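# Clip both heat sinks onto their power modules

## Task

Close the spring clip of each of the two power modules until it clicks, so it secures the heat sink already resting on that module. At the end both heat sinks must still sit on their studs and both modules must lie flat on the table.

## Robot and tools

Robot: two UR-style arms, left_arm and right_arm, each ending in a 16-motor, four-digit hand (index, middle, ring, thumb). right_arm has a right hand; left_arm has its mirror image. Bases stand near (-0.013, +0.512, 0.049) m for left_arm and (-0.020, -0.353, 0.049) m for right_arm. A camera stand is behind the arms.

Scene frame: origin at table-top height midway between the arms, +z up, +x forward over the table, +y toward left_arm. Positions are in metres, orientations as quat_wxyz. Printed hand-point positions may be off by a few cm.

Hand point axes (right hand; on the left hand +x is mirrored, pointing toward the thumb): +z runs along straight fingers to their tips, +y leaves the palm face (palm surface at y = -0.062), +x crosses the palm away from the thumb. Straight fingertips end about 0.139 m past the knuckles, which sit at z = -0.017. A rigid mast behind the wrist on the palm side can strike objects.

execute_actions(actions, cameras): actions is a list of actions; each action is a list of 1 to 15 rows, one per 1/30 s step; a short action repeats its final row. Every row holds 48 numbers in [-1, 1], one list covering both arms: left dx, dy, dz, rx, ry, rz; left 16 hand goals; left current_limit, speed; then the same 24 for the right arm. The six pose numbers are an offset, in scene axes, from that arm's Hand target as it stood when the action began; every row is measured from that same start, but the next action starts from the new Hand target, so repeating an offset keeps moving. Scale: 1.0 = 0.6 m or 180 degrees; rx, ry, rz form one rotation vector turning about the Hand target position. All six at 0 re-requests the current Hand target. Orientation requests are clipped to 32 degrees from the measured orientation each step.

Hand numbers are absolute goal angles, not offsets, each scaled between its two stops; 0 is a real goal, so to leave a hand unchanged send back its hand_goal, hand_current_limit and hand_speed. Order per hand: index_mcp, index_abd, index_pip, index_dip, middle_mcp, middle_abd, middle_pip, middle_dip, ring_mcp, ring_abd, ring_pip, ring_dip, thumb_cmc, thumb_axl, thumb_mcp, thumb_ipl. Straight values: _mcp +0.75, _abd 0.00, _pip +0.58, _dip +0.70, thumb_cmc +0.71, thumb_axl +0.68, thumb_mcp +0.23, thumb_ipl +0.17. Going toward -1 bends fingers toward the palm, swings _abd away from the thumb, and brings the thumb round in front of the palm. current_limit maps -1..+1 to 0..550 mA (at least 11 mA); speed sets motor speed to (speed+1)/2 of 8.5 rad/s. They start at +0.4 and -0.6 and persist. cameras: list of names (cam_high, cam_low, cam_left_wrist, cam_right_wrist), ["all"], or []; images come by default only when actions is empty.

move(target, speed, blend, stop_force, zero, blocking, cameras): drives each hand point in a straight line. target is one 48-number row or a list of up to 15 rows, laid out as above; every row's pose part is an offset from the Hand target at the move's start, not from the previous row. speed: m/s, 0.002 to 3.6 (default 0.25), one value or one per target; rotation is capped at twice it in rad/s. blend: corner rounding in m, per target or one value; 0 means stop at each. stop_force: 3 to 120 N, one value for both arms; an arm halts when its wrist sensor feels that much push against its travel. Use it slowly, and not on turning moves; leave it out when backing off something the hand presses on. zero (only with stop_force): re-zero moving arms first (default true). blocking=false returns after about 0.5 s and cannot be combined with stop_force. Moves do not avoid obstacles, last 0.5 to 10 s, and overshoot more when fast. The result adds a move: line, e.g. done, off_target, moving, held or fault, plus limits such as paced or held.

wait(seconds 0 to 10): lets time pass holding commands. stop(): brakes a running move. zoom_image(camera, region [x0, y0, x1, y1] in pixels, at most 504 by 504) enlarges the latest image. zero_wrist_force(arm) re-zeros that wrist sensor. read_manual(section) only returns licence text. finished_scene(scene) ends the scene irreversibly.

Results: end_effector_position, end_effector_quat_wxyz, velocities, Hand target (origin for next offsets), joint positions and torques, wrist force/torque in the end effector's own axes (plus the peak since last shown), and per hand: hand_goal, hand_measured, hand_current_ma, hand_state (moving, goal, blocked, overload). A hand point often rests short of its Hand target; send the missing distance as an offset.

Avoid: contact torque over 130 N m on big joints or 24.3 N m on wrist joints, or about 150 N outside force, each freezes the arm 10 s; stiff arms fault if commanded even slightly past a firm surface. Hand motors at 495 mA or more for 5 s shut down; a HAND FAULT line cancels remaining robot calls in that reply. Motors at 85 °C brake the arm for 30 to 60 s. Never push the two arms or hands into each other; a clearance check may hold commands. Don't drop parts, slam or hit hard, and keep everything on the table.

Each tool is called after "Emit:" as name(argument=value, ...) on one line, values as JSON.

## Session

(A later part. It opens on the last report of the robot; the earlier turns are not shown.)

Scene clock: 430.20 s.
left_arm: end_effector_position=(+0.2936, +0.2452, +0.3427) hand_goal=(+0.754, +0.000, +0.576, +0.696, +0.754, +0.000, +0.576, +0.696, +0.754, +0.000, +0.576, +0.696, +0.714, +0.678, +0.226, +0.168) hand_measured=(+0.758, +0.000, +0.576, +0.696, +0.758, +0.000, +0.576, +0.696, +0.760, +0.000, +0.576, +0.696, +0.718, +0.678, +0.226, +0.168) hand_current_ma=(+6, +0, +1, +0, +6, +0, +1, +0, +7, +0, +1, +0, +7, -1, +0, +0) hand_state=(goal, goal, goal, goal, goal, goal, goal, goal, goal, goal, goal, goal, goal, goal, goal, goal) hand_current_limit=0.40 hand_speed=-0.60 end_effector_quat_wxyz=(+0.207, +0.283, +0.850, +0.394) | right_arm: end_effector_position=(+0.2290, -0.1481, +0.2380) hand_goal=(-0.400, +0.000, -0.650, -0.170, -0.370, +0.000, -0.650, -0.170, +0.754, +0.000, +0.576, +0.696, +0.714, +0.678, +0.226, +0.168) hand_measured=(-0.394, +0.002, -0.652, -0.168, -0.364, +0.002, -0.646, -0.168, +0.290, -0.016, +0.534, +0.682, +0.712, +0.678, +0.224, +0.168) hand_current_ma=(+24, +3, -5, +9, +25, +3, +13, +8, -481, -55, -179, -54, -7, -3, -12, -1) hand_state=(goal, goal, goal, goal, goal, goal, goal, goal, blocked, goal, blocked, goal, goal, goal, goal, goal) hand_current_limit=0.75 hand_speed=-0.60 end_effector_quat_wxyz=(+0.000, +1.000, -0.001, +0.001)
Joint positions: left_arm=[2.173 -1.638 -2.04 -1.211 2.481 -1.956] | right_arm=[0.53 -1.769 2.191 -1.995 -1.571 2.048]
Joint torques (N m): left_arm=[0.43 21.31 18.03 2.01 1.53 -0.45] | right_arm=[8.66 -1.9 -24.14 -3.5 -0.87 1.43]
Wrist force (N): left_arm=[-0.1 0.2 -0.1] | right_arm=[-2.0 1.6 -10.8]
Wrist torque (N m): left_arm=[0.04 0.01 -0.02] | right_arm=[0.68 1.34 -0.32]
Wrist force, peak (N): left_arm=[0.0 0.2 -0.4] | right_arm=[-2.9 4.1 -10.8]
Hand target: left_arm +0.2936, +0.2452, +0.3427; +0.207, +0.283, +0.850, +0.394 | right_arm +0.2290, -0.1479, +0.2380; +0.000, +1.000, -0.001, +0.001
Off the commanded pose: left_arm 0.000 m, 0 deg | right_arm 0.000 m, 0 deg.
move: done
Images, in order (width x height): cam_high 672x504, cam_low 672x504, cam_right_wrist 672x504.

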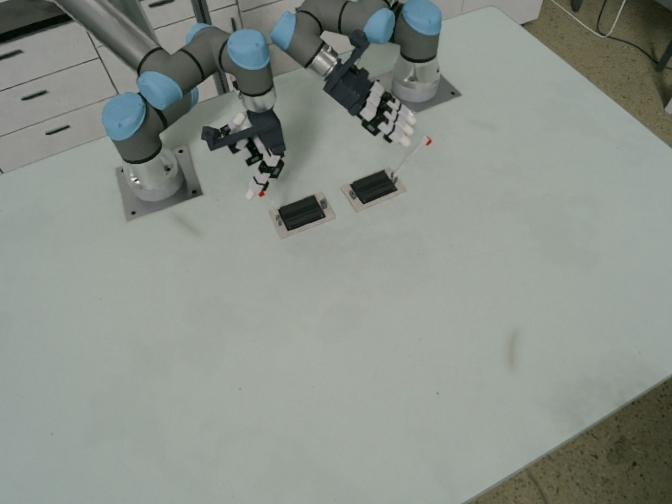

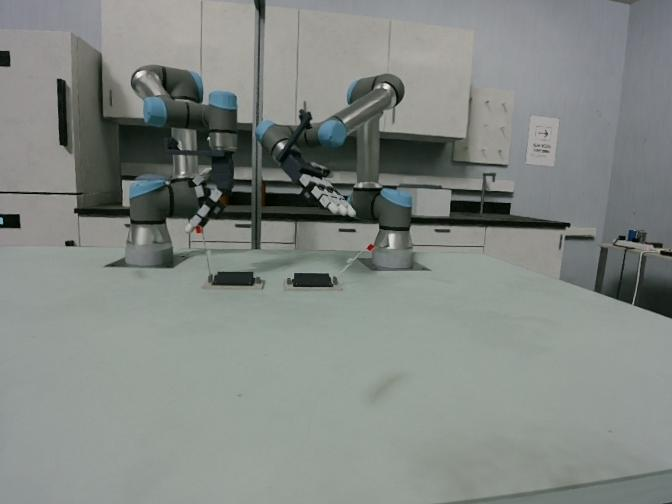

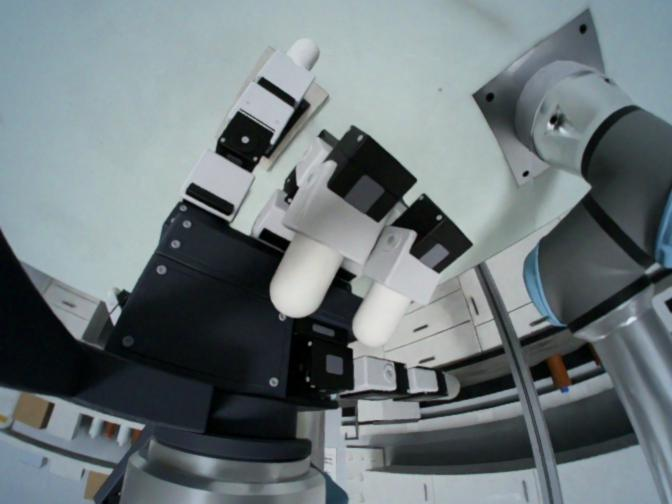

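Emit:
move(target=[[0,0,0,0,0,0,0.754,0,0.576,0.696,0.754,0,0.576,0.696,0.754,0,0.576,0.696,0.714,0.678,0.226,0.168,0.4,-0.6,0,-0.2385,0.0067,0,0,0,-0.4,0,-0.65,-0.17,-0.37,0,-0.65,-0.17,0.754,0,0.576,0.696,0.714,0.678,0.226,0.168,0.75,-0.6],[0,0,0,0,0,0,0.754,0,0.576,0.696,0.754,0,0.576,0.696,0.754,0,0.576,0.696,0.714,0.678,0.226,0.168,0.4,-0.6,0,-0.3785,-0.2463,0.3333,0,0,-0.4,0,-0.65,-0.17,-0.37,0,-0.65,-0.17,0.754,0,0.576,0.696,0.714,0.678,0.226,0.168,0.75,-0.6]], speed=[0.08, 0.15], cameras=["cam_high", "cam_low", "cam_right_wrist"])

Emit:
zoom_image(camera="cam_high", region=[150, 140, 310, 260])

Emit:
zoom_image(camera="cam_low", region=[110, 190, 270, 310])

Scene clock: 596.80 s.
left_arm: end_effector_position=(+0.2936, +0.2452, +0.3427) hand_goal=(+0.754, +0.000, +0.576, +0.696, +0.754, +0.000, +0.576, +0.696, +0.754, +0.000, +0.576, +0.696, +0.714, +0.678, +0.226, +0.168) hand_measured=(+0.758, +0.000, +0.576, +0.696, +0.758, +0.000, +0.576, +0.696, +0.760, +0.000, +0.576, +0.696, +0.718, +0.678, +0.226, +0.168) hand_current_ma=(+6, +0, +1, +0, +6, +0, +1, +0, +7, +0, +1, +0, +7, -1, +0, +0) hand_state=(goal, goal, goal, goal, goal, goal, goal, goal, goal, goal, goal, goal, goal, goal, goal, goal) hand_current_limit=0.40 hand_speed=-0.60 end_effector_quat_wxyz=(+0.207, +0.283, +0.850, +0.394) | right_arm: end_effector_position=(+0.2290, -0.3750, +0.0902) hand_goal=(-0.400, +0.000, -0.650, -0.170, -0.370, +0.000, -0.650, -0.170, +0.754, +0.000, +0.576, +0.696, +0.714, +0.678, +0.226, +0.168) hand_measured=(-0.394, +0.002, -0.650, -0.168, -0.364, +0.002, -0.646, -0.168, +0.746, -0.002, +0.572, +0.694, +0.708, +0.678, +0.224, +0.168) hand_current_ma=(+24, +3, -1, +9, +25, +3, +13, +8, -31, -8, -11, -9, -22, -3, -12, -1) hand_state=(goal, goal, goal, goal, goal, goal, goal, goal, goal, goal, goal, goal, goal, goal, goal, goal) hand_current_limit=0.75 hand_speed=-0.60 end_effector_quat_wxyz=(-0.500, +0.866, -0.001, +0.000)
Joint positions: left_arm=[2.173 -1.638 -2.04 -1.211 2.481 -1.956] | right_arm=[-0.952 -1.668 2.441 -1.373 -1.087 0.309]
Joint torques (N m): left_arm=[0.33 21.1 17.99 1.98 1.61 -0.5] | right_arm=[-5.49 -1.97 -20.31 2.76 -1.69 -1.59]
Wrist force (N): left_arm=[0.0 0.1 0.1] | right_arm=[-3.0 -2.2 -0.7]
Wrist torque (N m): left_arm=[0.01 0.00 0.00] | right_arm=[0.13 0.42 -0.50]
Wrist force, peak (N): left_arm=[-0.2 -0.1 -0.4] | right_arm=[-2.1 1.5 -11.3]
Hand target: left_arm +0.2936, +0.2452, +0.3427; +0.207, +0.283, +0.850, +0.394 | right_arm +0.2290, -0.3750, +0.0902; -0.500, +0.866, -0.001, +0.000
Off the commanded pose: left_arm 0.000 m, 0 deg | right_arm 0.000 m, 0 deg.
move: done
Images, in order (width x height): cam_high 672x504, cam_low 672x504, cam_right_wrist 672x504.

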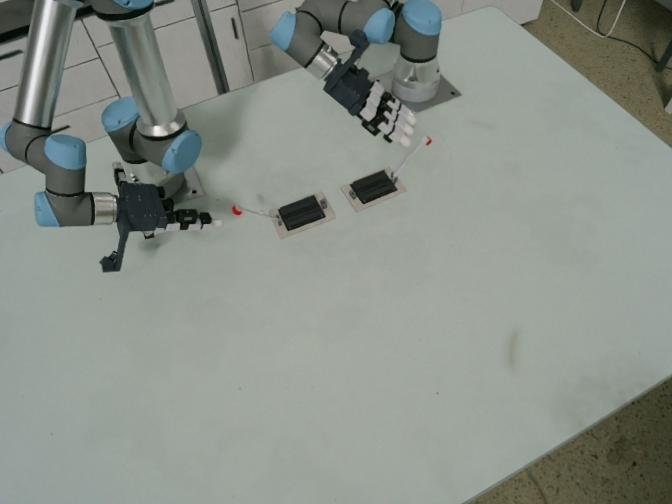

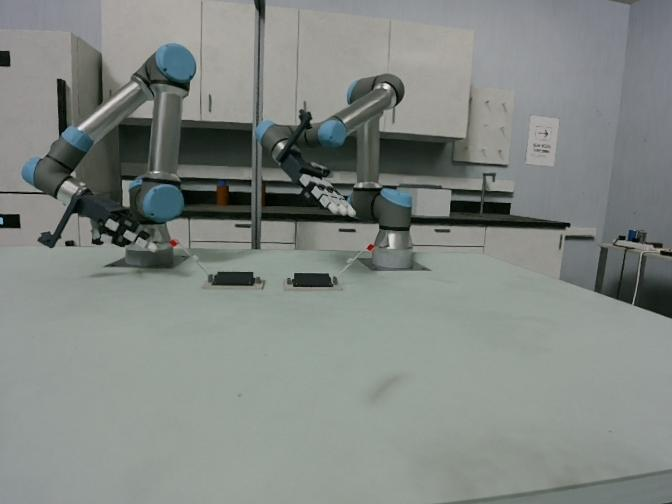

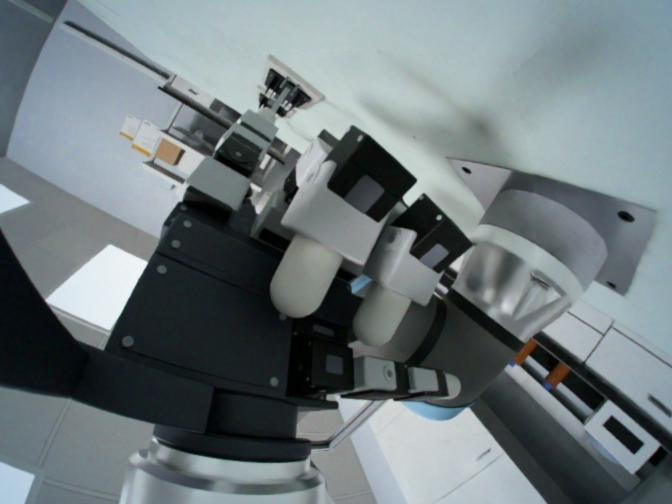

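Scaled by 3.150 from the camera's 672x504 image, which has a finer 960x720 frame.

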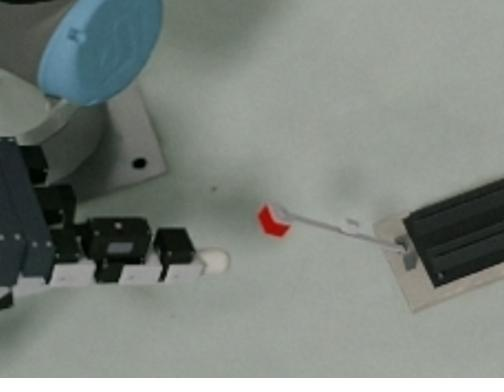

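Scaled by 3.150 from the camera's 672x504 image, which has a finer 960x720 frame.

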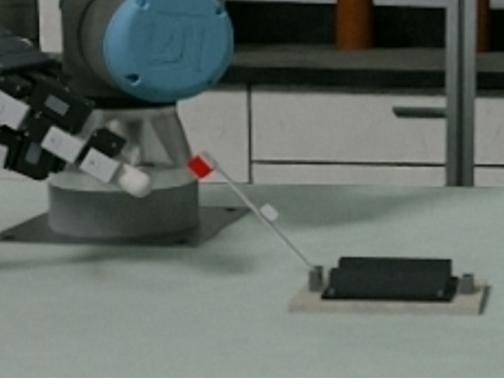

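Emit:
move(target=[[0,0,0,0,0,0,0.754,0,0.576,0.696,0.754,0,0.576,0.696,0.754,0,0.576,0.696,0.714,0.678,0.226,0.168,0.4,-0.6,0,0.0717,0.0072,0,0,0,-0.4,0,-0.65,-0.17,-0.37,0,-0.65,-0.17,0.754,0,0.576,0.696,0.714,0.678,0.226,0.168,0.75,-0.6],[0,0,0,0,0,0,0.754,0,0.576,0.696,0.754,0,0.576,0.696,0.754,0,0.576,0.696,0.714,0.678,0.226,0.168,0.4,-0.6,0,0.13,0.0577,0,0,0,-0.4,0,-0.65,-0.17,-0.37,0,-0.65,-0.17,0.754,0,0.576,0.696,0.714,0.678,0.226,0.168,0.75,-0.6],[0,0,0,0,0,0,0.754,0,0.576,0.696,0.754,0,0.576,0.696,0.754,0,0.576,0.696,0.714,0.678,0.226,0.168,0.4,-0.6,0,0.1958,0.0823,0,0,0,-0.4,0,-0.65,-0.17,-0.37,0,-0.65,-0.17,0.754,0,0.576,0.696,0.714,0.678,0.226,0.168,0.75,-0.6],[0,0,0,0,0,0,0.754,0,0.576,0.696,0.754,0,0.576,0.696,0.754,0,0.576,0.696,0.714,0.678,0.226,0.168,0.4,-0.6,0,0.2662,0.0833,0,0,0,-0.4,0,-0.65,-0.17,-0.37,0,-0.65,-0.17,0.754,0,0.576,0.696,0.714,0.678,0.226,0.168,0.75,-0.6]], speed=0.05, blend=[0.008, 0.01, 0.01, 0], cameras=["cam_high", "cam_low", "cam_right_wrist"])

Emit:
zoom_image(camera="cam_high", region=[180, 140, 340, 260])

Emit:
zoom_image(camera="cam_low", region=[130, 190, 290, 310])

Scene clock: 638.43 s.
left_arm: end_effector_position=(+0.2936, +0.2452, +0.3427) hand_goal=(+0.754, +0.000, +0.576, +0.696, +0.754, +0.000, +0.576, +0.696, +0.754, +0.000, +0.576, +0.696, +0.714, +0.678, +0.226, +0.168) hand_measured=(+0.758, +0.000, +0.576, +0.696, +0.758, +0.000, +0.576, +0.696, +0.760, +0.000, +0.576, +0.696, +0.718, +0.678, +0.226, +0.168) hand_current_ma=(+6, +0, +1, +0, +6, +0, +1, +0, +7, +0, +1, +0, +7, -1, +0, +0) hand_state=(goal, goal, goal, goal, goal, goal, goal, goal, goal, goal, goal, goal, goal, goal, goal, goal) hand_current_limit=0.40 hand_speed=-0.60 end_effector_quat_wxyz=(+0.207, +0.283, +0.850, +0.394) | right_arm: end_effector_position=(+0.2289, -0.3231, +0.1022) hand_goal=(-0.400, +0.000, -0.650, -0.170, -0.370, +0.000, -0.650, -0.170, +0.754, +0.000, +0.576, +0.696, +0.714, +0.678, +0.226, +0.168) hand_measured=(-0.394, +0.002, -0.650, -0.168, -0.364, +0.002, -0.646, -0.168, +0.742, -0.002, +0.572, +0.694, +0.708, +0.678, +0.224, +0.168) hand_current_ma=(+24, +3, -1, +9, +25, +3, +13, +8, -51, -8, -11, -9, -22, -3, -12, -1) hand_state=(goal, goal, goal, goal, goal, goal, goal, goal, goal, goal, goal, goal, goal, goal, goal, goal) hand_current_limit=0.75 hand_speed=-0.60 end_effector_quat_wxyz=(-0.500, +0.866, -0.001, +0.000)
Joint positions: left_arm=[2.173 -1.638 -2.04 -1.211 2.481 -1.956] | right_arm=[-0.845 -1.779 2.493 -1.349 -1 0.38]
Joint torques (N m): left_arm=[0.15 21.29 18.38 1.98 1.65 -0.62] | right_arm=[-6 1.45 -17.34 -2.11 -1.47 -1.44]
Wrist force (N): left_arm=[0.2 0.1 -0.2] | right_arm=[-3.4 -1.8 -1.3]
Wrist torque (N m): left_arm=[0.03 -0.03 0.02] | right_arm=[0.15 0.47 -0.50]
Wrist force, peak (N): left_arm=[0.0 0.2 -0.4] | right_arm=[-3.1 -3.9 -0.8]
Hand target: left_arm +0.2936, +0.2452, +0.3427; +0.207, +0.283, +0.850, +0.394 | right_arm +0.2289, -0.3232, +0.1021; -0.500, +0.866, -0.001, +0.000 (not the last commanded pose)
Off the commanded pose: left_arm 0.000 m, 0 deg | right_arm 0.114 m, 0 deg.
move: held (right_arm; a check stopped the path); path passed 1 of 4 targets; limits=held
pose unreachable (right arm): on one or more control steps of this call, first in action 0 (counted from 0), this arm could not follow its commanded pose, so it was not sent that pose on those steps. It may still have moved: this result reports where it is.
cause: moving toward the commanded pose would bring two parts of the arm too close to each other (joints 3 (elbow) to 6 (wrist 3) lie between them).
Images, in order (width x height): cam_high 672x504, cam_low 672x504, cam_right_wrist 672x504.

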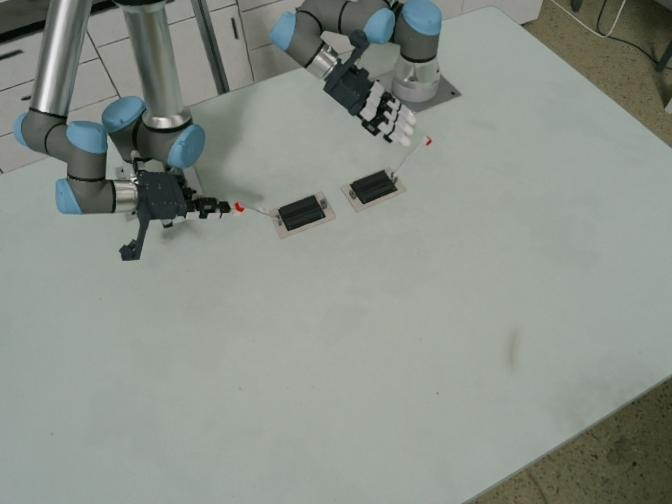

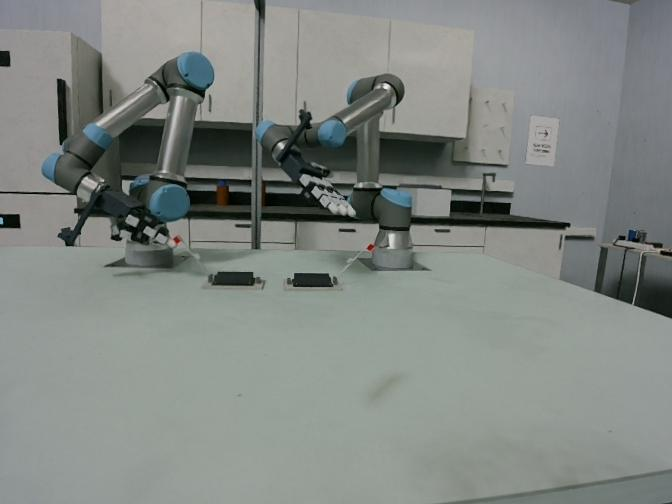

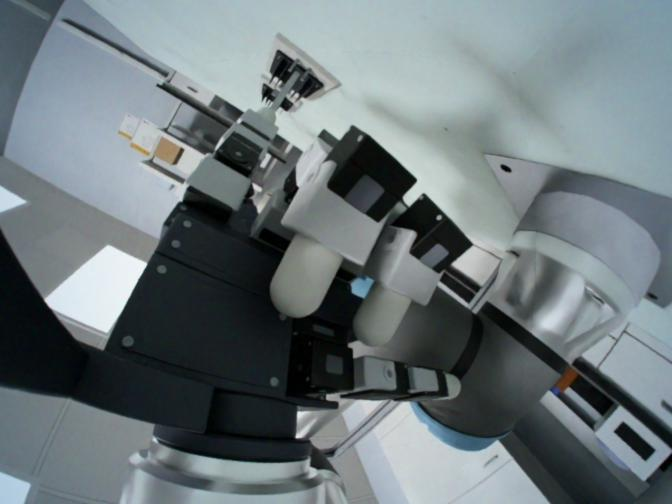

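Scaled by 3.150 from the camera's 672x504 image, which has a finer 960x720 frame.

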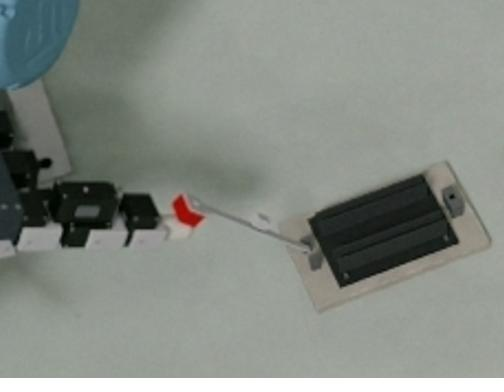

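Scaled by 3.150 from the camera's 672x504 image, which has a finer 960x720 frame.

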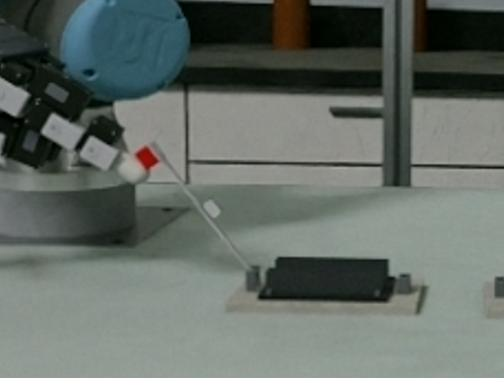

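Emit:
move(target=[[0,0,0,0,0,0,0.754,0,0.576,0.696,0.754,0,0.576,0.696,0.754,0,0.576,0.696,0.714,0.678,0.226,0.168,0.4,-0.6,0,-0.0863,-0.0198,0,0,0,-0.4,0,-0.65,-0.17,-0.37,0,-0.65,-0.17,0.754,0,0.576,0.696,0.714,0.678,0.226,0.168,0.75,-0.6],[0,0,0,0,0,0,0.754,0,0.576,0.696,0.754,0,0.576,0.696,0.754,0,0.576,0.696,0.714,0.678,0.226,0.168,0.4,-0.6,0.1518,-0.103,-0.0198,0,0,0,0.754,0,0.576,0.696,-0.37,0,-0.65,-0.17,-0.37,0,-0.65,-0.17,0.714,0.678,0.226,0.168,0.75,-0.6]], speed=0.1)

Emit:
move(target=[[0,0,0,0,0,0,0.754,0,0.576,0.696,0.754,0,0.576,0.696,0.754,0,0.576,0.696,0.714,0.678,0.226,0.168,0.4,-0.6,0,0.0883,0.0072,0,0,0,0.754,0,0.576,0.696,-0.37,0,-0.65,-0.17,-0.37,0,-0.65,-0.17,0.714,0.678,0.226,0.168,0.75,-0.6],[0,0,0,0,0,0,0.754,0,0.576,0.696,0.754,0,0.576,0.696,0.754,0,0.576,0.696,0.714,0.678,0.226,0.168,0.4,-0.6,0,0.1467,0.0577,0,0,0,0.754,0,0.576,0.696,-0.37,0,-0.65,-0.17,-0.37,0,-0.65,-0.17,0.714,0.678,0.226,0.168,0.75,-0.6]], speed=0.06, blend=[0.008, 0], cameras=["cam_high", "cam_low", "cam_right_wrist"])

Emit:
zoom_image(camera="cam_high", region=[180, 140, 340, 260])

Emit:
zoom_image(camera="cam_low", region=[130, 190, 290, 310])

Scene clock: 670.50 s.
left_arm: end_effector_position=(+0.2936, +0.2452, +0.3427) hand_goal=(+0.754, +0.000, +0.576, +0.696, +0.754, +0.000, +0.576, +0.696, +0.754, +0.000, +0.576, +0.696, +0.714, +0.678, +0.226, +0.168) hand_measured=(+0.758, +0.000, +0.576, +0.696, +0.758, +0.000, +0.576, +0.696, +0.760, +0.000, +0.576, +0.696, +0.718, +0.678, +0.226, +0.168) hand_current_ma=(+6, +0, +1, +0, +6, +0, +1, +0, +7, +0, +1, +0, +7, -1, +0, +0) hand_state=(goal, goal, goal, goal, goal, goal, goal, goal, goal, goal, goal, goal, goal, goal, goal, goal) hand_current_limit=0.40 hand_speed=-0.60 end_effector_quat_wxyz=(+0.207, +0.283, +0.850, +0.394) | right_arm: end_effector_position=(+0.3200, -0.3850, +0.0902) hand_goal=(+0.754, +0.000, +0.576, +0.696, -0.370, +0.000, -0.650, -0.170, -0.370, +0.000, -0.650, -0.170, +0.714, +0.678, +0.226, +0.168) hand_measured=(+0.732, +0.002, +0.568, +0.692, -0.364, +0.002, -0.646, -0.168, -0.358, -0.002, -0.642, -0.166, +0.708, +0.678, +0.224, +0.168) hand_current_ma=(-94, +3, -26, -11, +25, +3, +13, +8, +46, -8, +26, +10, -23, -3, -12, -1) hand_state=(blocked, goal, goal, goal, goal, goal, goal, goal, goal, goal, goal, goal, goal, goal, goal, goal) hand_current_limit=0.75 hand_speed=-0.60 end_effector_quat_wxyz=(-0.500, +0.866, -0.001, +0.000)
Joint positions: left_arm=[2.173 -1.638 -2.04 -1.211 2.481 -1.956] | right_arm=[-0.759 -1.461 2.247 -1.458 -0.932 0.444]
Joint torques (N m): left_arm=[0.1 21.68 18.24 2.06 1.63 -0.68] | right_arm=[6.6 -11.04 -21.22 -2.47 2.26 1.72]
Wrist force (N): left_arm=[0.1 0.3 -0.2] | right_arm=[-3.4 -2.6 -1.3]
Wrist torque (N m): left_arm=[0.05 -0.01 0.00] | right_arm=[0.09 0.48 -0.71]
Wrist force, peak (N): left_arm=[0.0 0.4 -0.2] | right_arm=[-3.9 -2.4 -0.6]
Hand target: left_arm +0.2936, +0.2452, +0.3427; +0.207, +0.283, +0.850, +0.394 | right_arm +0.3200, -0.3850, +0.0902; -0.500, +0.866, -0.001, +0.000
Off the commanded pose: left_arm 0.000 m, 0 deg | right_arm 0.000 m, 0 deg.
move: done

Scene clock: 672.67 s.
left_arm: end_effector_position=(+0.2936, +0.2452, +0.3427) hand_goal=(+0.754, +0.000, +0.576, +0.696, +0.754, +0.000, +0.576, +0.696, +0.754, +0.000, +0.576, +0.696, +0.714, +0.678, +0.226, +0.168) hand_measured=(+0.758, +0.000, +0.576, +0.696, +0.758, +0.000, +0.576, +0.696, +0.760, +0.000, +0.576, +0.696, +0.718, +0.678, +0.226, +0.168) hand_current_ma=(+6, +0, +1, +0, +6, +0, +1, +0, +7, +0, +1, +0, +7, -1, +0, +0) hand_state=(goal, goal, goal, goal, goal, goal, goal, goal, goal, goal, goal, goal, goal, goal, goal, goal) hand_current_limit=0.40 hand_speed=-0.60 end_effector_quat_wxyz=(+0.207, +0.283, +0.850, +0.394) | right_arm: end_effector_position=(+0.3200, -0.2971, +0.1248) hand_goal=(+0.754, +0.000, +0.576, +0.696, -0.370, +0.000, -0.650, -0.170, -0.370, +0.000, -0.650, -0.170, +0.714, +0.678, +0.226, +0.168) hand_measured=(+0.732, +0.000, +0.568, +0.692, -0.364, +0.002, -0.646, -0.168, -0.358, -0.002, -0.642, -0.168, +0.708, +0.678, +0.224, +0.168) hand_current_ma=(-94, +1, -26, -11, +25, +3, +13, +8, +46, -8, +26, +10, -23, -3, -12, -1) hand_state=(blocked, goal, goal, goal, goal, goal, goal, goal, goal, goal, goal, goal, goal, goal, goal, goal) hand_current_limit=0.75 hand_speed=-0.60 end_effector_quat_wxyz=(-0.500, +0.866, -0.001, +0.000)
Joint positions: left_arm=[2.173 -1.638 -2.04 -1.211 2.481 -1.956] | right_arm=[-0.58 -1.615 2.313 -1.47 -0.797 0.599]
Joint torques (N m): left_arm=[0.09 22.06 18.07 1.98 1.64 -0.72] | right_arm=[6.82 -19.43 -22.9 2.28 2.46 1.54]
Wrist force (N): left_arm=[0.0 0.1 -0.3] | right_arm=[-3.1 -2.4 -0.7]
Wrist torque (N m): left_arm=[0.04 -0.01 0.00] | right_arm=[0.03 0.46 -0.72]
Wrist force, peak (N): left_arm=[-0.1 0.5 -0.2] | right_arm=[-3.6 -2.5 -1.3]
Hand target: left_arm +0.2936, +0.2452, +0.3427; +0.207, +0.283, +0.850, +0.394 | right_arm +0.3200, -0.2970, +0.1249; -0.500, +0.866, -0.001, +0.000
Off the commanded pose: left_arm 0.000 m, 0 deg | right_arm 0.000 m, 0 deg.
move: done
Images, in order (width x height): cam_high 672x504, cam_low 672x504, cam_right_wrist 672x504.

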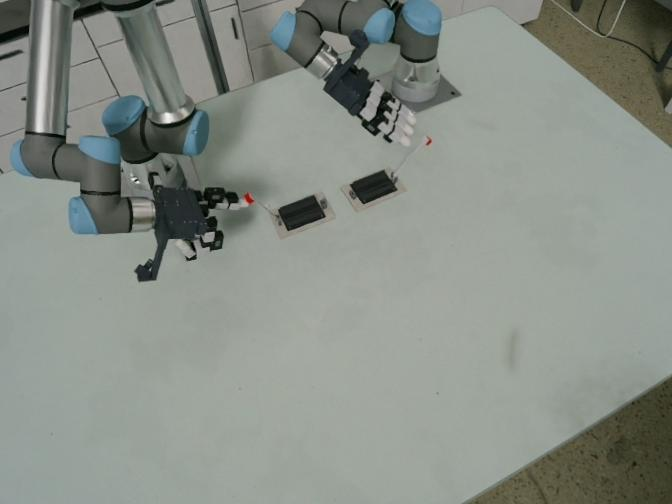

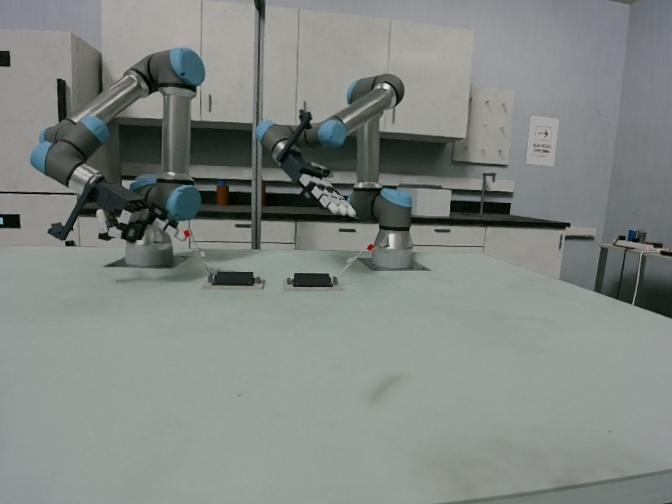

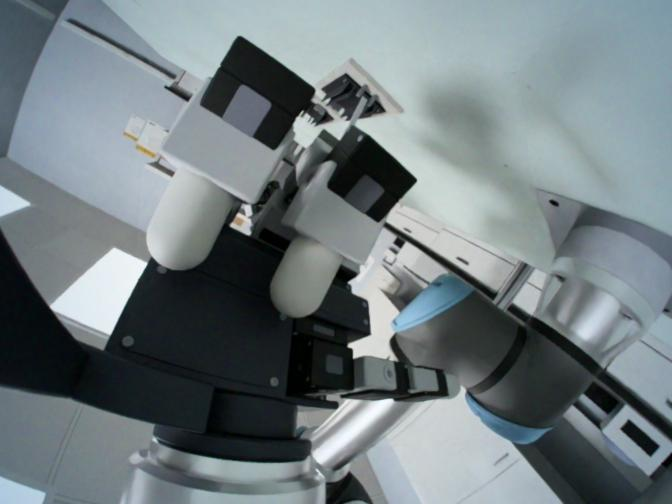

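Scaled by 3.150 from the camera's 672x504 image, which has a finer 960x720 frame.

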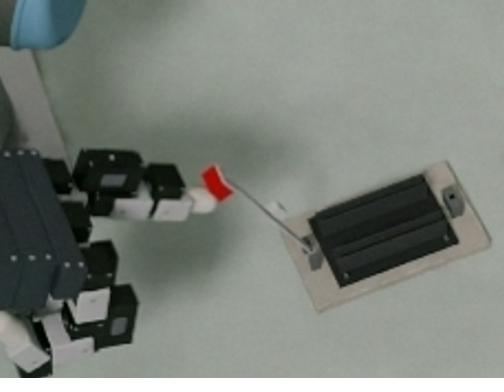

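Scaled by 3.150 from the camera's 672x504 image, which has a finer 960x720 frame.

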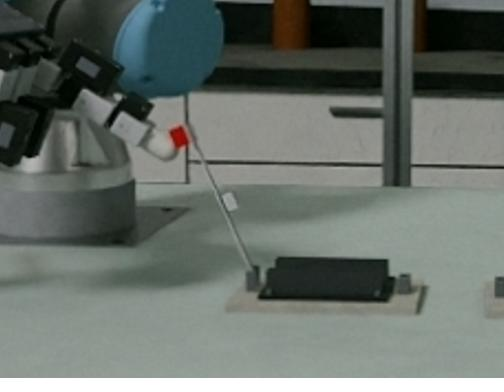

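Emit:
move(target=[[0,0,0,0,0,0,0.754,0,0.576,0.696,0.754,0,0.576,0.696,0.754,0,0.576,0.696,0.714,0.678,0.226,0.168,0.4,-0.6,0,0.0658,0.0245,0,0,0,0.754,0,0.576,0.696,-0.37,0,-0.65,-0.17,-0.37,0,-0.65,-0.17,0.714,0.678,0.226,0.168,0.75,-0.6],[0,0,0,0,0,0,0.754,0,0.576,0.696,0.754,0,0.576,0.696,0.754,0,0.576,0.696,0.714,0.678,0.226,0.168,0.4,-0.6,0,0.1362,0.0255,0,0,0,0.754,0,0.576,0.696,-0.37,0,-0.65,-0.17,-0.37,0,-0.65,-0.17,0.714,0.678,0.226,0.168,0.75,-0.6],[0,0,0,0,0,0,0.754,0,0.576,0.696,0.754,0,0.576,0.696,0.754,0,0.576,0.696,0.714,0.678,0.226,0.168,0.4,-0.6,0,0.1853,0.011,0,0,0,0.754,0,0.576,0.696,-0.37,0,-0.65,-0.17,-0.37,0,-0.65,-0.17,0.714,0.678,0.226,0.168,0.75,-0.6]], speed=0.06, blend=[0.01, 0.01, 0], cameras=["cam_high", "cam_low", "cam_right_wrist"])

Emit:
zoom_image(camera="cam_high", region=[200, 140, 360, 260])

Emit:
zoom_image(camera="cam_low", region=[150, 190, 310, 310])

Scene clock: 694.30 s.
left_arm: end_effector_position=(+0.2936, +0.2452, +0.3427) hand_goal=(+0.754, +0.000, +0.576, +0.696, +0.754, +0.000, +0.576, +0.696, +0.754, +0.000, +0.576, +0.696, +0.714, +0.678, +0.226, +0.168) hand_measured=(+0.758, +0.000, +0.576, +0.696, +0.758, +0.000, +0.576, +0.696, +0.760, +0.000, +0.576, +0.696, +0.718, +0.678, +0.226, +0.168) hand_current_ma=(+6, +0, +1, +0, +6, +0, +1, +0, +7, +0, +1, +0, +7, -1, +0, +0) hand_state=(goal, goal, goal, goal, goal, goal, goal, goal, goal, goal, goal, goal, goal, goal, goal, goal) hand_current_limit=0.40 hand_speed=-0.60 end_effector_quat_wxyz=(+0.207, +0.283, +0.850, +0.394) | right_arm: end_effector_position=(+0.3200, -0.1858, +0.1315) hand_goal=(+0.754, +0.000, +0.576, +0.696, -0.370, +0.000, -0.650, -0.170, -0.370, +0.000, -0.650, -0.170, +0.714, +0.678, +0.226, +0.168) hand_measured=(+0.732, +0.000, +0.568, +0.692, -0.364, +0.002, -0.646, -0.168, -0.358, -0.002, -0.642, -0.168, +0.708, +0.678, +0.224, +0.168) hand_current_ma=(-94, +1, -26, -11, +25, +3, +13, +8, +46, -8, +26, +10, -23, -3, -12, -1) hand_state=(blocked, goal, goal, goal, goal, goal, goal, goal, goal, goal, goal, goal, goal, goal, goal, goal) hand_current_limit=0.75 hand_speed=-0.60 end_effector_quat_wxyz=(-0.500, +0.866, -0.001, +0.000)
Joint positions: left_arm=[2.173 -1.638 -2.04 -1.211 2.481 -1.956] | right_arm=[-0.294 -1.662 2.402 -1.779 -0.618 0.946]
Joint torques (N m): left_arm=[0.15 21.3 17.88 1.96 1.67 -0.75] | right_arm=[7.61 -5.62 -9.58 -3.69 3.1 1.65]
Wrist force (N): left_arm=[-0.1 0.0 -0.1] | right_arm=[-3.0 -2.7 -1.1]
Wrist torque (N m): left_arm=[0.01 0.00 -0.01] | right_arm=[0.09 0.46 -0.67]
Wrist force, peak (N): left_arm=[0.2 0.1 -0.4] | right_arm=[-3.4 -2.6 -0.9]
Hand target: left_arm +0.2936, +0.2452, +0.3427; +0.207, +0.283, +0.850, +0.394 | right_arm +0.3200, -0.1858, +0.1315; -0.500, +0.866, -0.001, +0.000
Off the commanded pose: left_arm 0.000 m, 0 deg | right_arm 0.000 m, 0 deg.
move: done
Images, in order (width x height): cam_high 672x504, cam_low 672x504, cam_right_wrist 672x504.

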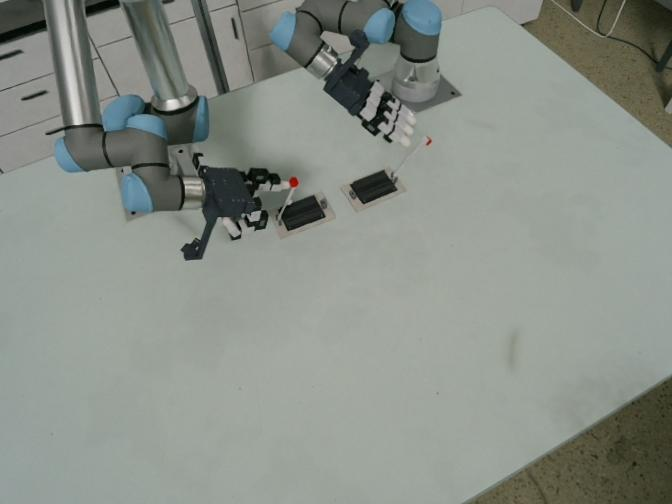

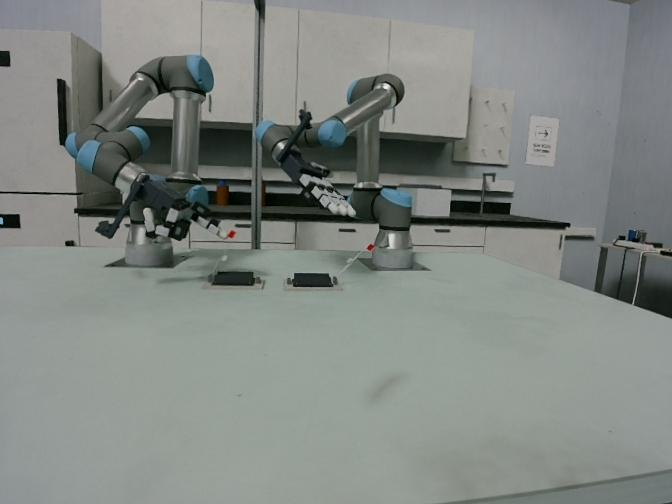

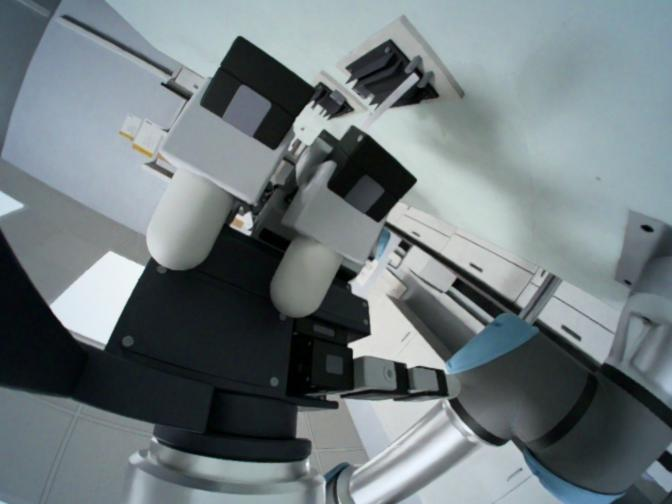

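Scaled by 3.150 from the camera's 672x504 image, which has a finer 960x720 frame.

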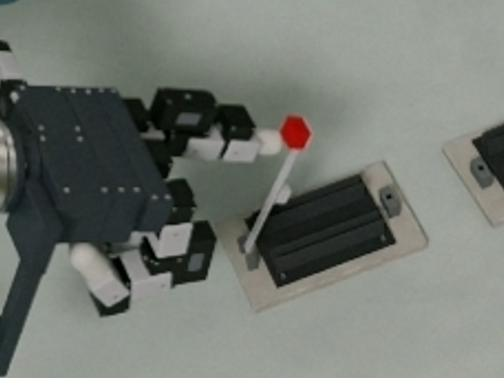

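Scaled by 3.150 from the camera's 672x504 image, which has a finer 960x720 frame.

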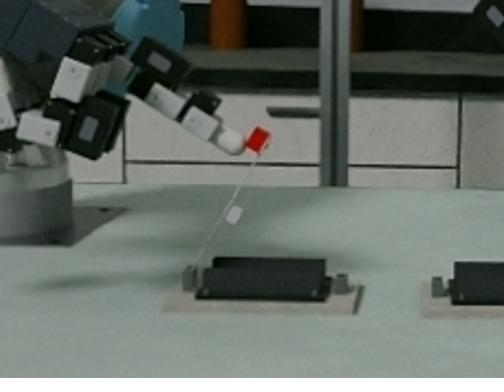

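Emit:
move(target=[[0,0,0,0,0,0,0.754,0,0.576,0.696,0.754,0,0.576,0.696,0.754,0,0.576,0.696,0.714,0.678,0.226,0.168,0.4,-0.6,0,0.0488,0.0313,-0.0833,0,0,0.754,0,0.576,0.696,-0.37,0,-0.65,-0.17,-0.37,0,-0.65,-0.17,0.714,0.678,0.226,0.168,0.75,-0.6],[0,0,0,0,0,0,0.754,0,0.576,0.696,0.754,0,0.576,0.696,0.754,0,0.576,0.696,0.714,0.678,0.226,0.168,0.4,-0.6,0,0.1038,0.0488,-0.1667,0,0,0.754,0,0.576,0.696,-0.37,0,-0.65,-0.17,-0.37,0,-0.65,-0.17,0.714,0.678,0.226,0.168,0.75,-0.6]], speed=0.08, blend=[0.008, 0], cameras=["cam_high", "cam_low", "cam_right_wrist"])

Emit:
zoom_image(camera="cam_high", region=[220, 140, 360, 260])

Emit:
zoom_image(camera="cam_low", region=[170, 190, 310, 310])

Scene clock: 710.17 s.
left_arm: end_effector_position=(+0.2936, +0.2452, +0.3427) hand_goal=(+0.754, +0.000, +0.576, +0.696, +0.754, +0.000, +0.576, +0.696, +0.754, +0.000, +0.576, +0.696, +0.714, +0.678, +0.226, +0.168) hand_measured=(+0.758, +0.000, +0.576, +0.696, +0.758, +0.000, +0.576, +0.696, +0.760, +0.000, +0.576, +0.696, +0.718, +0.678, +0.226, +0.168) hand_current_ma=(+6, +0, +1, +0, +6, +0, +1, +0, +7, +0, +1, +0, +7, -1, +0, +0) hand_state=(goal, goal, goal, goal, goal, goal, goal, goal, goal, goal, goal, goal, goal, goal, goal, goal) hand_current_limit=0.40 hand_speed=-0.60 end_effector_quat_wxyz=(+0.207, +0.283, +0.850, +0.394) | right_arm: end_effector_position=(+0.3200, -0.1236, +0.1607) hand_goal=(+0.754, +0.000, +0.576, +0.696, -0.370, +0.000, -0.650, -0.170, -0.370, +0.000, -0.650, -0.170, +0.714, +0.678, +0.226, +0.168) hand_measured=(+0.732, +0.000, +0.568, +0.692, -0.364, +0.002, -0.646, -0.168, -0.358, -0.002, -0.644, -0.168, +0.708, +0.678, +0.224, +0.168) hand_current_ma=(-90, +1, -26, -11, +25, +3, +13, +8, +46, -8, +21, +9, -23, -3, -12, -1) hand_state=(blocked, goal, goal, goal, goal, goal, goal, goal, goal, goal, goal, goal, goal, goal, goal, goal) hand_current_limit=0.75 hand_speed=-0.60 end_effector_quat_wxyz=(-0.259, +0.966, -0.001, +0.000)
Joint positions: left_arm=[2.173 -1.638 -2.04 -1.211 2.481 -1.956] | right_arm=[0.2 -1.622 2.289 -2.323 -1.053 1.741]
Joint torques (N m): left_arm=[-0.02 21.64 17.8 1.89 1.7 -0.94] | right_arm=[7.52 -9.13 -25.31 -4.64 -1.03 1.58]
Wrist force (N): left_arm=[0.2 -0.1 -0.1] | right_arm=[-3.3 -1.8 -2.6]
Wrist torque (N m): left_arm=[0.00 -0.03 0.02] | right_arm=[0.36 0.61 -0.63]
Wrist force, peak (N): left_arm=[0.1 -0.2 -0.4] | right_arm=[-3.4 -2.0 -2.6]
Hand target: left_arm +0.2936, +0.2452, +0.3427; +0.207, +0.283, +0.850, +0.394 | right_arm +0.3200, -0.1235, +0.1607; -0.259, +0.966, -0.001, +0.000
Off the commanded pose: left_arm 0.000 m, 0 deg | right_arm 0.000 m, 0 deg.
move: done
Images, in order (width x height): cam_high 672x504, cam_low 672x504, cam_right_wrist 672x504.

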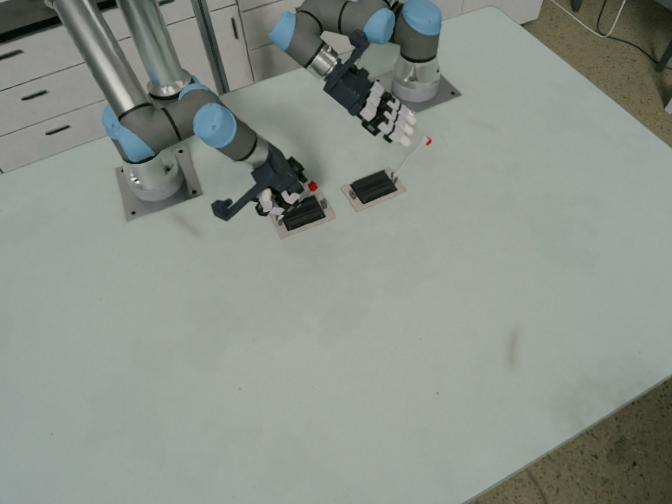

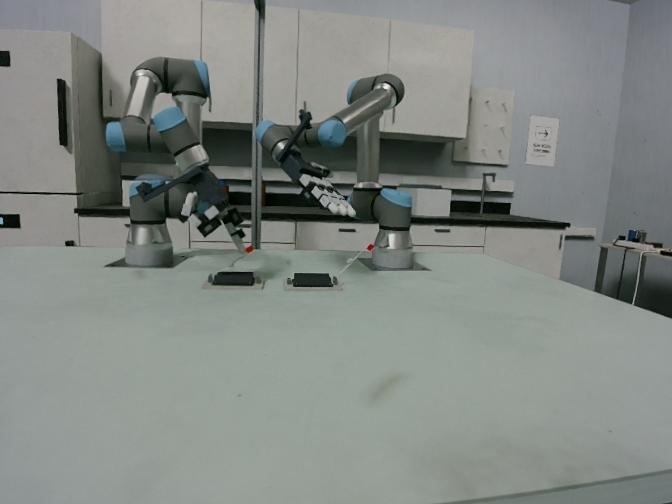

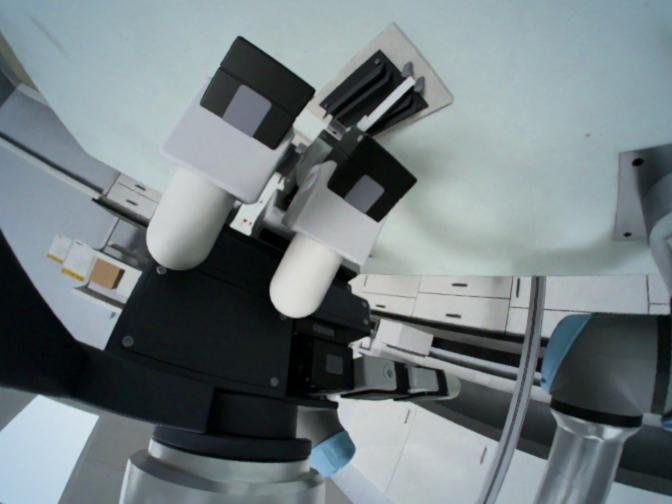

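Scaled by 3.600 from the camera's 672x504 image, which has a finer 960x720 frame.

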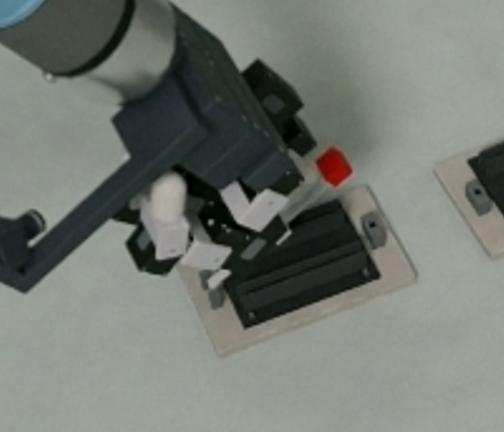

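Scaled by 3.600 from the camera's 672x504 image, which has a finer 960x720 frame.

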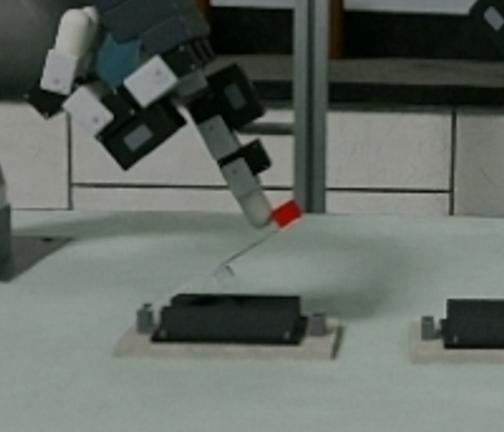

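Emit:
move(target=[[0,0,0,0,0,0,0.754,0,0.576,0.696,0.754,0,0.576,0.696,0.754,0,0.576,0.696,0.714,0.678,0.226,0.168,0.4,-0.6,0,-0.1087,-0.0265,0.1111,0,0,0.754,0,0.576,0.696,-0.37,0,-0.65,-0.17,-0.37,0,-0.65,-0.17,0.714,0.678,0.226,0.168,0.75,-0.6],[0,0,0,0,0,0,0.754,0,0.576,0.696,0.754,0,0.576,0.696,0.754,0,0.576,0.696,0.714,0.678,0.226,0.168,0.4,-0.6,0,-0.1858,-0.0575,0.1667,0,0,0.754,0,0.576,0.696,-0.37,0,-0.65,-0.17,-0.37,0,-0.65,-0.17,0.714,0.678,0.226,0.168,0.75,-0.6],[0,0,0,0,0,0,0.754,0,0.576,0.696,0.754,0,0.576,0.696,0.754,0,0.576,0.696,0.714,0.678,0.226,0.168,0.4,-0.6,0,-0.2587,-0.0825,0.1667,0,0,0.754,0,0.576,0.696,-0.37,0,-0.65,-0.17,-0.37,0,-0.65,-0.17,0.714,0.678,0.226,0.168,0.75,-0.6],[0,0,0,0,0,0,0.754,0,0.576,0.696,0.754,0,0.576,0.696,0.754,0,0.576,0.696,0.714,0.678,0.226,0.168,0.4,-0.6,0,-0.305,-0.1233,0.1667,0,0,0.754,0,0.576,0.696,-0.37,0,-0.65,-0.17,-0.37,0,-0.65,-0.17,0.714,0.678,0.226,0.168,0.75,-0.6],[0,0,0,0,0,0,0.754,0,0.576,0.696,0.754,0,0.576,0.696,0.754,0,0.576,0.696,0.714,0.678,0.226,0.168,0.4,-0.6,0,-0.3775,-0.1258,0.1667,0,0,0.754,0,0.576,0.696,-0.37,0,-0.65,-0.17,-0.37,0,-0.65,-0.17,0.714,0.678,0.226,0.168,0.75,-0.6]], speed=0.1, blend=[0.01, 0.01, 0.01, 0.01, 0])

Emit:
move(target=[[0,0,0,0,0,0,0.754,0,0.576,0.696,0.754,0,0.576,0.696,0.754,0,0.576,0.696,0.714,0.678,0.226,0.168,0.4,-0.6,-0.0025,0.04,0.0183,0,0,0,0.754,0,0.576,0.696,-0.37,0,-0.65,-0.17,-0.37,0,-0.65,-0.17,0.714,0.678,0.226,0.168,0.75,-0.6],[0,0,0,0,0,0,0.754,0,0.576,0.696,0.754,0,0.576,0.696,0.754,0,0.576,0.696,0.714,0.678,0.226,0.168,0.4,-0.6,0,0.098,0.0723,0,0,0,0.754,0,0.576,0.696,-0.37,0,-0.65,-0.17,-0.37,0,-0.65,-0.17,0.714,0.678,0.226,0.168,0.75,-0.6],[0,0,0,0,0,0,0.754,0,0.576,0.696,0.754,0,0.576,0.696,0.754,0,0.576,0.696,0.714,0.678,0.226,0.168,0.4,-0.6,0.0033,0.185,0.1033,0,0,0,0.754,0,0.576,0.696,-0.37,0,-0.65,-0.17,-0.37,0,-0.65,-0.17,0.714,0.678,0.226,0.168,0.75,-0.6],[0,0,0,0,0,0,0.754,0,0.576,0.696,0.754,0,0.576,0.696,0.754,0,0.576,0.696,0.714,0.678,0.226,0.168,0.4,-0.6,0.0067,0.277,0.0947,0,0,0,0.754,0,0.576,0.696,-0.37,0,-0.65,-0.17,-0.37,0,-0.65,-0.17,0.714,0.678,0.226,0.168,0.75,-0.6],[0,0,0,0,0,0,0.754,0,0.576,0.696,0.754,0,0.576,0.696,0.754,0,0.576,0.696,0.714,0.678,0.226,0.168,0.4,-0.6,0.0092,0.3458,0.1192,-0.0833,0,0,0.754,0,0.576,0.696,-0.37,0,-0.65,-0.17,-0.37,0,-0.65,-0.17,0.714,0.678,0.226,0.168,0.75,-0.6],[0,0,0,0,0,0,0.754,0,0.576,0.696,0.754,0,0.576,0.696,0.754,0,0.576,0.696,0.714,0.678,0.226,0.168,0.4,-0.6,0.0108,0.4037,0.1353,-0.1667,0,0,0.754,0,0.576,0.696,-0.37,0,-0.65,-0.17,-0.37,0,-0.65,-0.17,0.714,0.678,0.226,0.168,0.75,-0.6]], speed=0.09, blend=[0.006, 0.01, 0.01, 0.01, 0.008, 0], cameras=["cam_high", "cam_low"])

Emit:
zoom_image(camera="cam_high", region=[240, 150, 360, 240])

Emit:
zoom_image(camera="cam_low", region=[180, 210, 300, 300])

Scene clock: 812.87 s.
left_arm: end_effector_position=(+0.2936, +0.2452, +0.3427) hand_goal=(+0.754, +0.000, +0.576, +0.696, +0.754, +0.000, +0.576, +0.696, +0.754, +0.000, +0.576, +0.696, +0.714, +0.678, +0.226, +0.168) hand_measured=(+0.758, +0.000, +0.576, +0.696, +0.758, +0.000, +0.576, +0.696, +0.760, +0.000, +0.576, +0.696, +0.718, +0.678, +0.226, +0.168) hand_current_ma=(+6, +0, +1, +0, +6, +0, +1, +0, +7, +0, +1, +0, +7, -1, +0, +0) hand_state=(goal, goal, goal, goal, goal, goal, goal, goal, goal, goal, goal, goal, goal, goal, goal, goal) hand_current_limit=0.40 hand_speed=-0.60 end_effector_quat_wxyz=(+0.207, +0.283, +0.850, +0.394) | right_arm: end_effector_position=(+0.3200, -0.3499, +0.0853) hand_goal=(+0.754, +0.000, +0.576, +0.696, -0.370, +0.000, -0.650, -0.170, -0.370, +0.000, -0.650, -0.170, +0.714, +0.678, +0.226, +0.168) hand_measured=(+0.738, +0.000, +0.572, +0.692, -0.364, +0.002, -0.646, -0.168, -0.358, -0.002, -0.644, -0.168, +0.708, +0.678, +0.224, +0.168) hand_current_ma=(-70, +1, -17, -11, +25, +3, +13, +8, +45, -8, +21, +9, -23, -3, -12, -1) hand_state=(goal, goal, goal, goal, goal, goal, goal, goal, goal, goal, goal, goal, goal, goal, goal, goal) hand_current_limit=0.75 hand_speed=-0.60 end_effector_quat_wxyz=(-0.500, +0.866, -0.001, +0.000)
Joint positions: left_arm=[2.173 -1.638 -2.04 -1.211 2.481 -1.956] | right_arm=[-0.693 -1.485 2.3 -1.521 -0.881 0.497]
Joint torques (N m): left_arm=[0.28 22.04 17.55 1.92 1.7 -0.99] | right_arm=[-4.15 -9.58 -19.72 2.34 -1.22 -1.45]
Wrist force (N): left_arm=[0.0 0.0 -0.2] | right_arm=[-3.1 -2.4 -1.4]
Wrist torque (N m): left_arm=[0.02 -0.01 0.01] | right_arm=[0.14 0.45 -0.49]
Wrist force, peak (N): left_arm=[-0.3 -0.2 -0.3] | right_arm=[-3.5 -2.1 -2.5]
Hand target: left_arm +0.2936, +0.2452, +0.3427; +0.207, +0.283, +0.850, +0.394 | right_arm +0.3200, -0.3500, +0.0853; -0.500, +0.866, -0.001, +0.000
Off the commanded pose: left_arm 0.000 m, 0 deg | right_arm 0.000 m, 0 deg.
move: done

Scene clock: 818.40 s.
left_arm: end_effector_position=(+0.2936, +0.2452, +0.3427) hand_goal=(+0.754, +0.000, +0.576, +0.696, +0.754, +0.000, +0.576, +0.696, +0.754, +0.000, +0.576, +0.696, +0.714, +0.678, +0.226, +0.168) hand_measured=(+0.758, +0.000, +0.576, +0.696, +0.758, +0.000, +0.576, +0.696, +0.760, +0.000, +0.576, +0.696, +0.718, +0.678, +0.226, +0.168) hand_current_ma=(+6, +0, +1, +0, +6, +0, +1, +0, +7, +0, +1, +0, +7, -1, +0, +0) hand_state=(goal, goal, goal, goal, goal, goal, goal, goal, goal, goal, goal, goal, goal, goal, goal, goal) hand_current_limit=0.40 hand_speed=-0.60 end_effector_quat_wxyz=(+0.207, +0.283, +0.850, +0.394) | right_arm: end_effector_position=(+0.3265, -0.1078, +0.1664) hand_goal=(+0.754, +0.000, +0.576, +0.696, -0.370, +0.000, -0.650, -0.170, -0.370, +0.000, -0.650, -0.170, +0.714, +0.678, +0.226, +0.168) hand_measured=(+0.740, +0.000, +0.572, +0.694, -0.364, +0.002, -0.646, -0.168, -0.358, -0.002, -0.644, -0.168, +0.708, +0.678, +0.224, +0.168) hand_current_ma=(-56, +1, -13, -8, +25, +3, +13, +8, +45, -8, +21, +9, -24, -3, -12, -1) hand_state=(goal, goal, goal, goal, goal, goal, goal, goal, goal, goal, goal, goal, goal, goal, goal, goal) hand_current_limit=0.75 hand_speed=-0.60 end_effector_quat_wxyz=(-0.259, +0.966, -0.001, +0.000)
Joint positions: left_arm=[2.173 -1.638 -2.04 -1.211 2.481 -1.956] | right_arm=[0.237 -1.595 2.252 -2.333 -1.056 1.783]
Joint torques (N m): left_arm=[0.54 21.9 17.76 1.91 1.72 -1.01] | right_arm=[8.15 -8.69 -25.62 -4.66 -1.2 1.97]
Wrist force (N): left_arm=[0.1 0.3 0.0] | right_arm=[-3.5 -2.2 -2.5]
Wrist torque (N m): left_arm=[0.04 -0.02 0.01] | right_arm=[0.33 0.63 -0.65]
Wrist force, peak (N): left_arm=[0.1 0.2 -0.4] | right_arm=[-3.6 -2.3 -2.7]
Hand target: left_arm +0.2936, +0.2452, +0.3427; +0.207, +0.283, +0.850, +0.394 | right_arm +0.3265, -0.1078, +0.1664; -0.259, +0.966, -0.001, +0.000
Off the commanded pose: left_arm 0.000 m, 0 deg | right_arm 0.000 m, 0 deg.
move: done
Images, in order (width x height): cam_high 672x504, cam_low 672x504.

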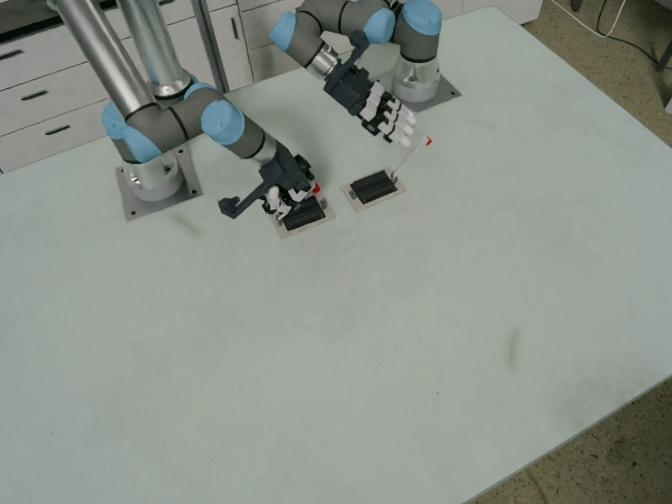

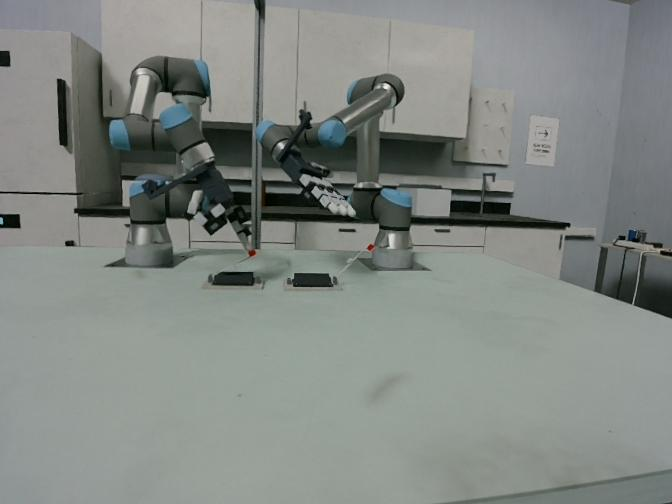

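Scaled by 4.200 from the camera's 672x504 image, which has a finer 960x720 frame.

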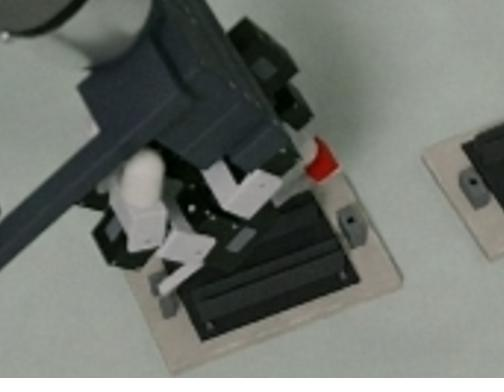

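Scaled by 4.200 from the camera's 672x504 image, which has a finer 960x720 frame.

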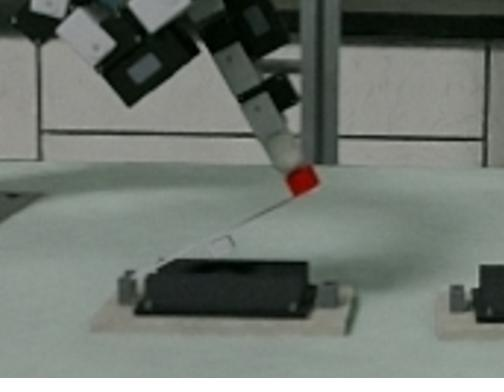

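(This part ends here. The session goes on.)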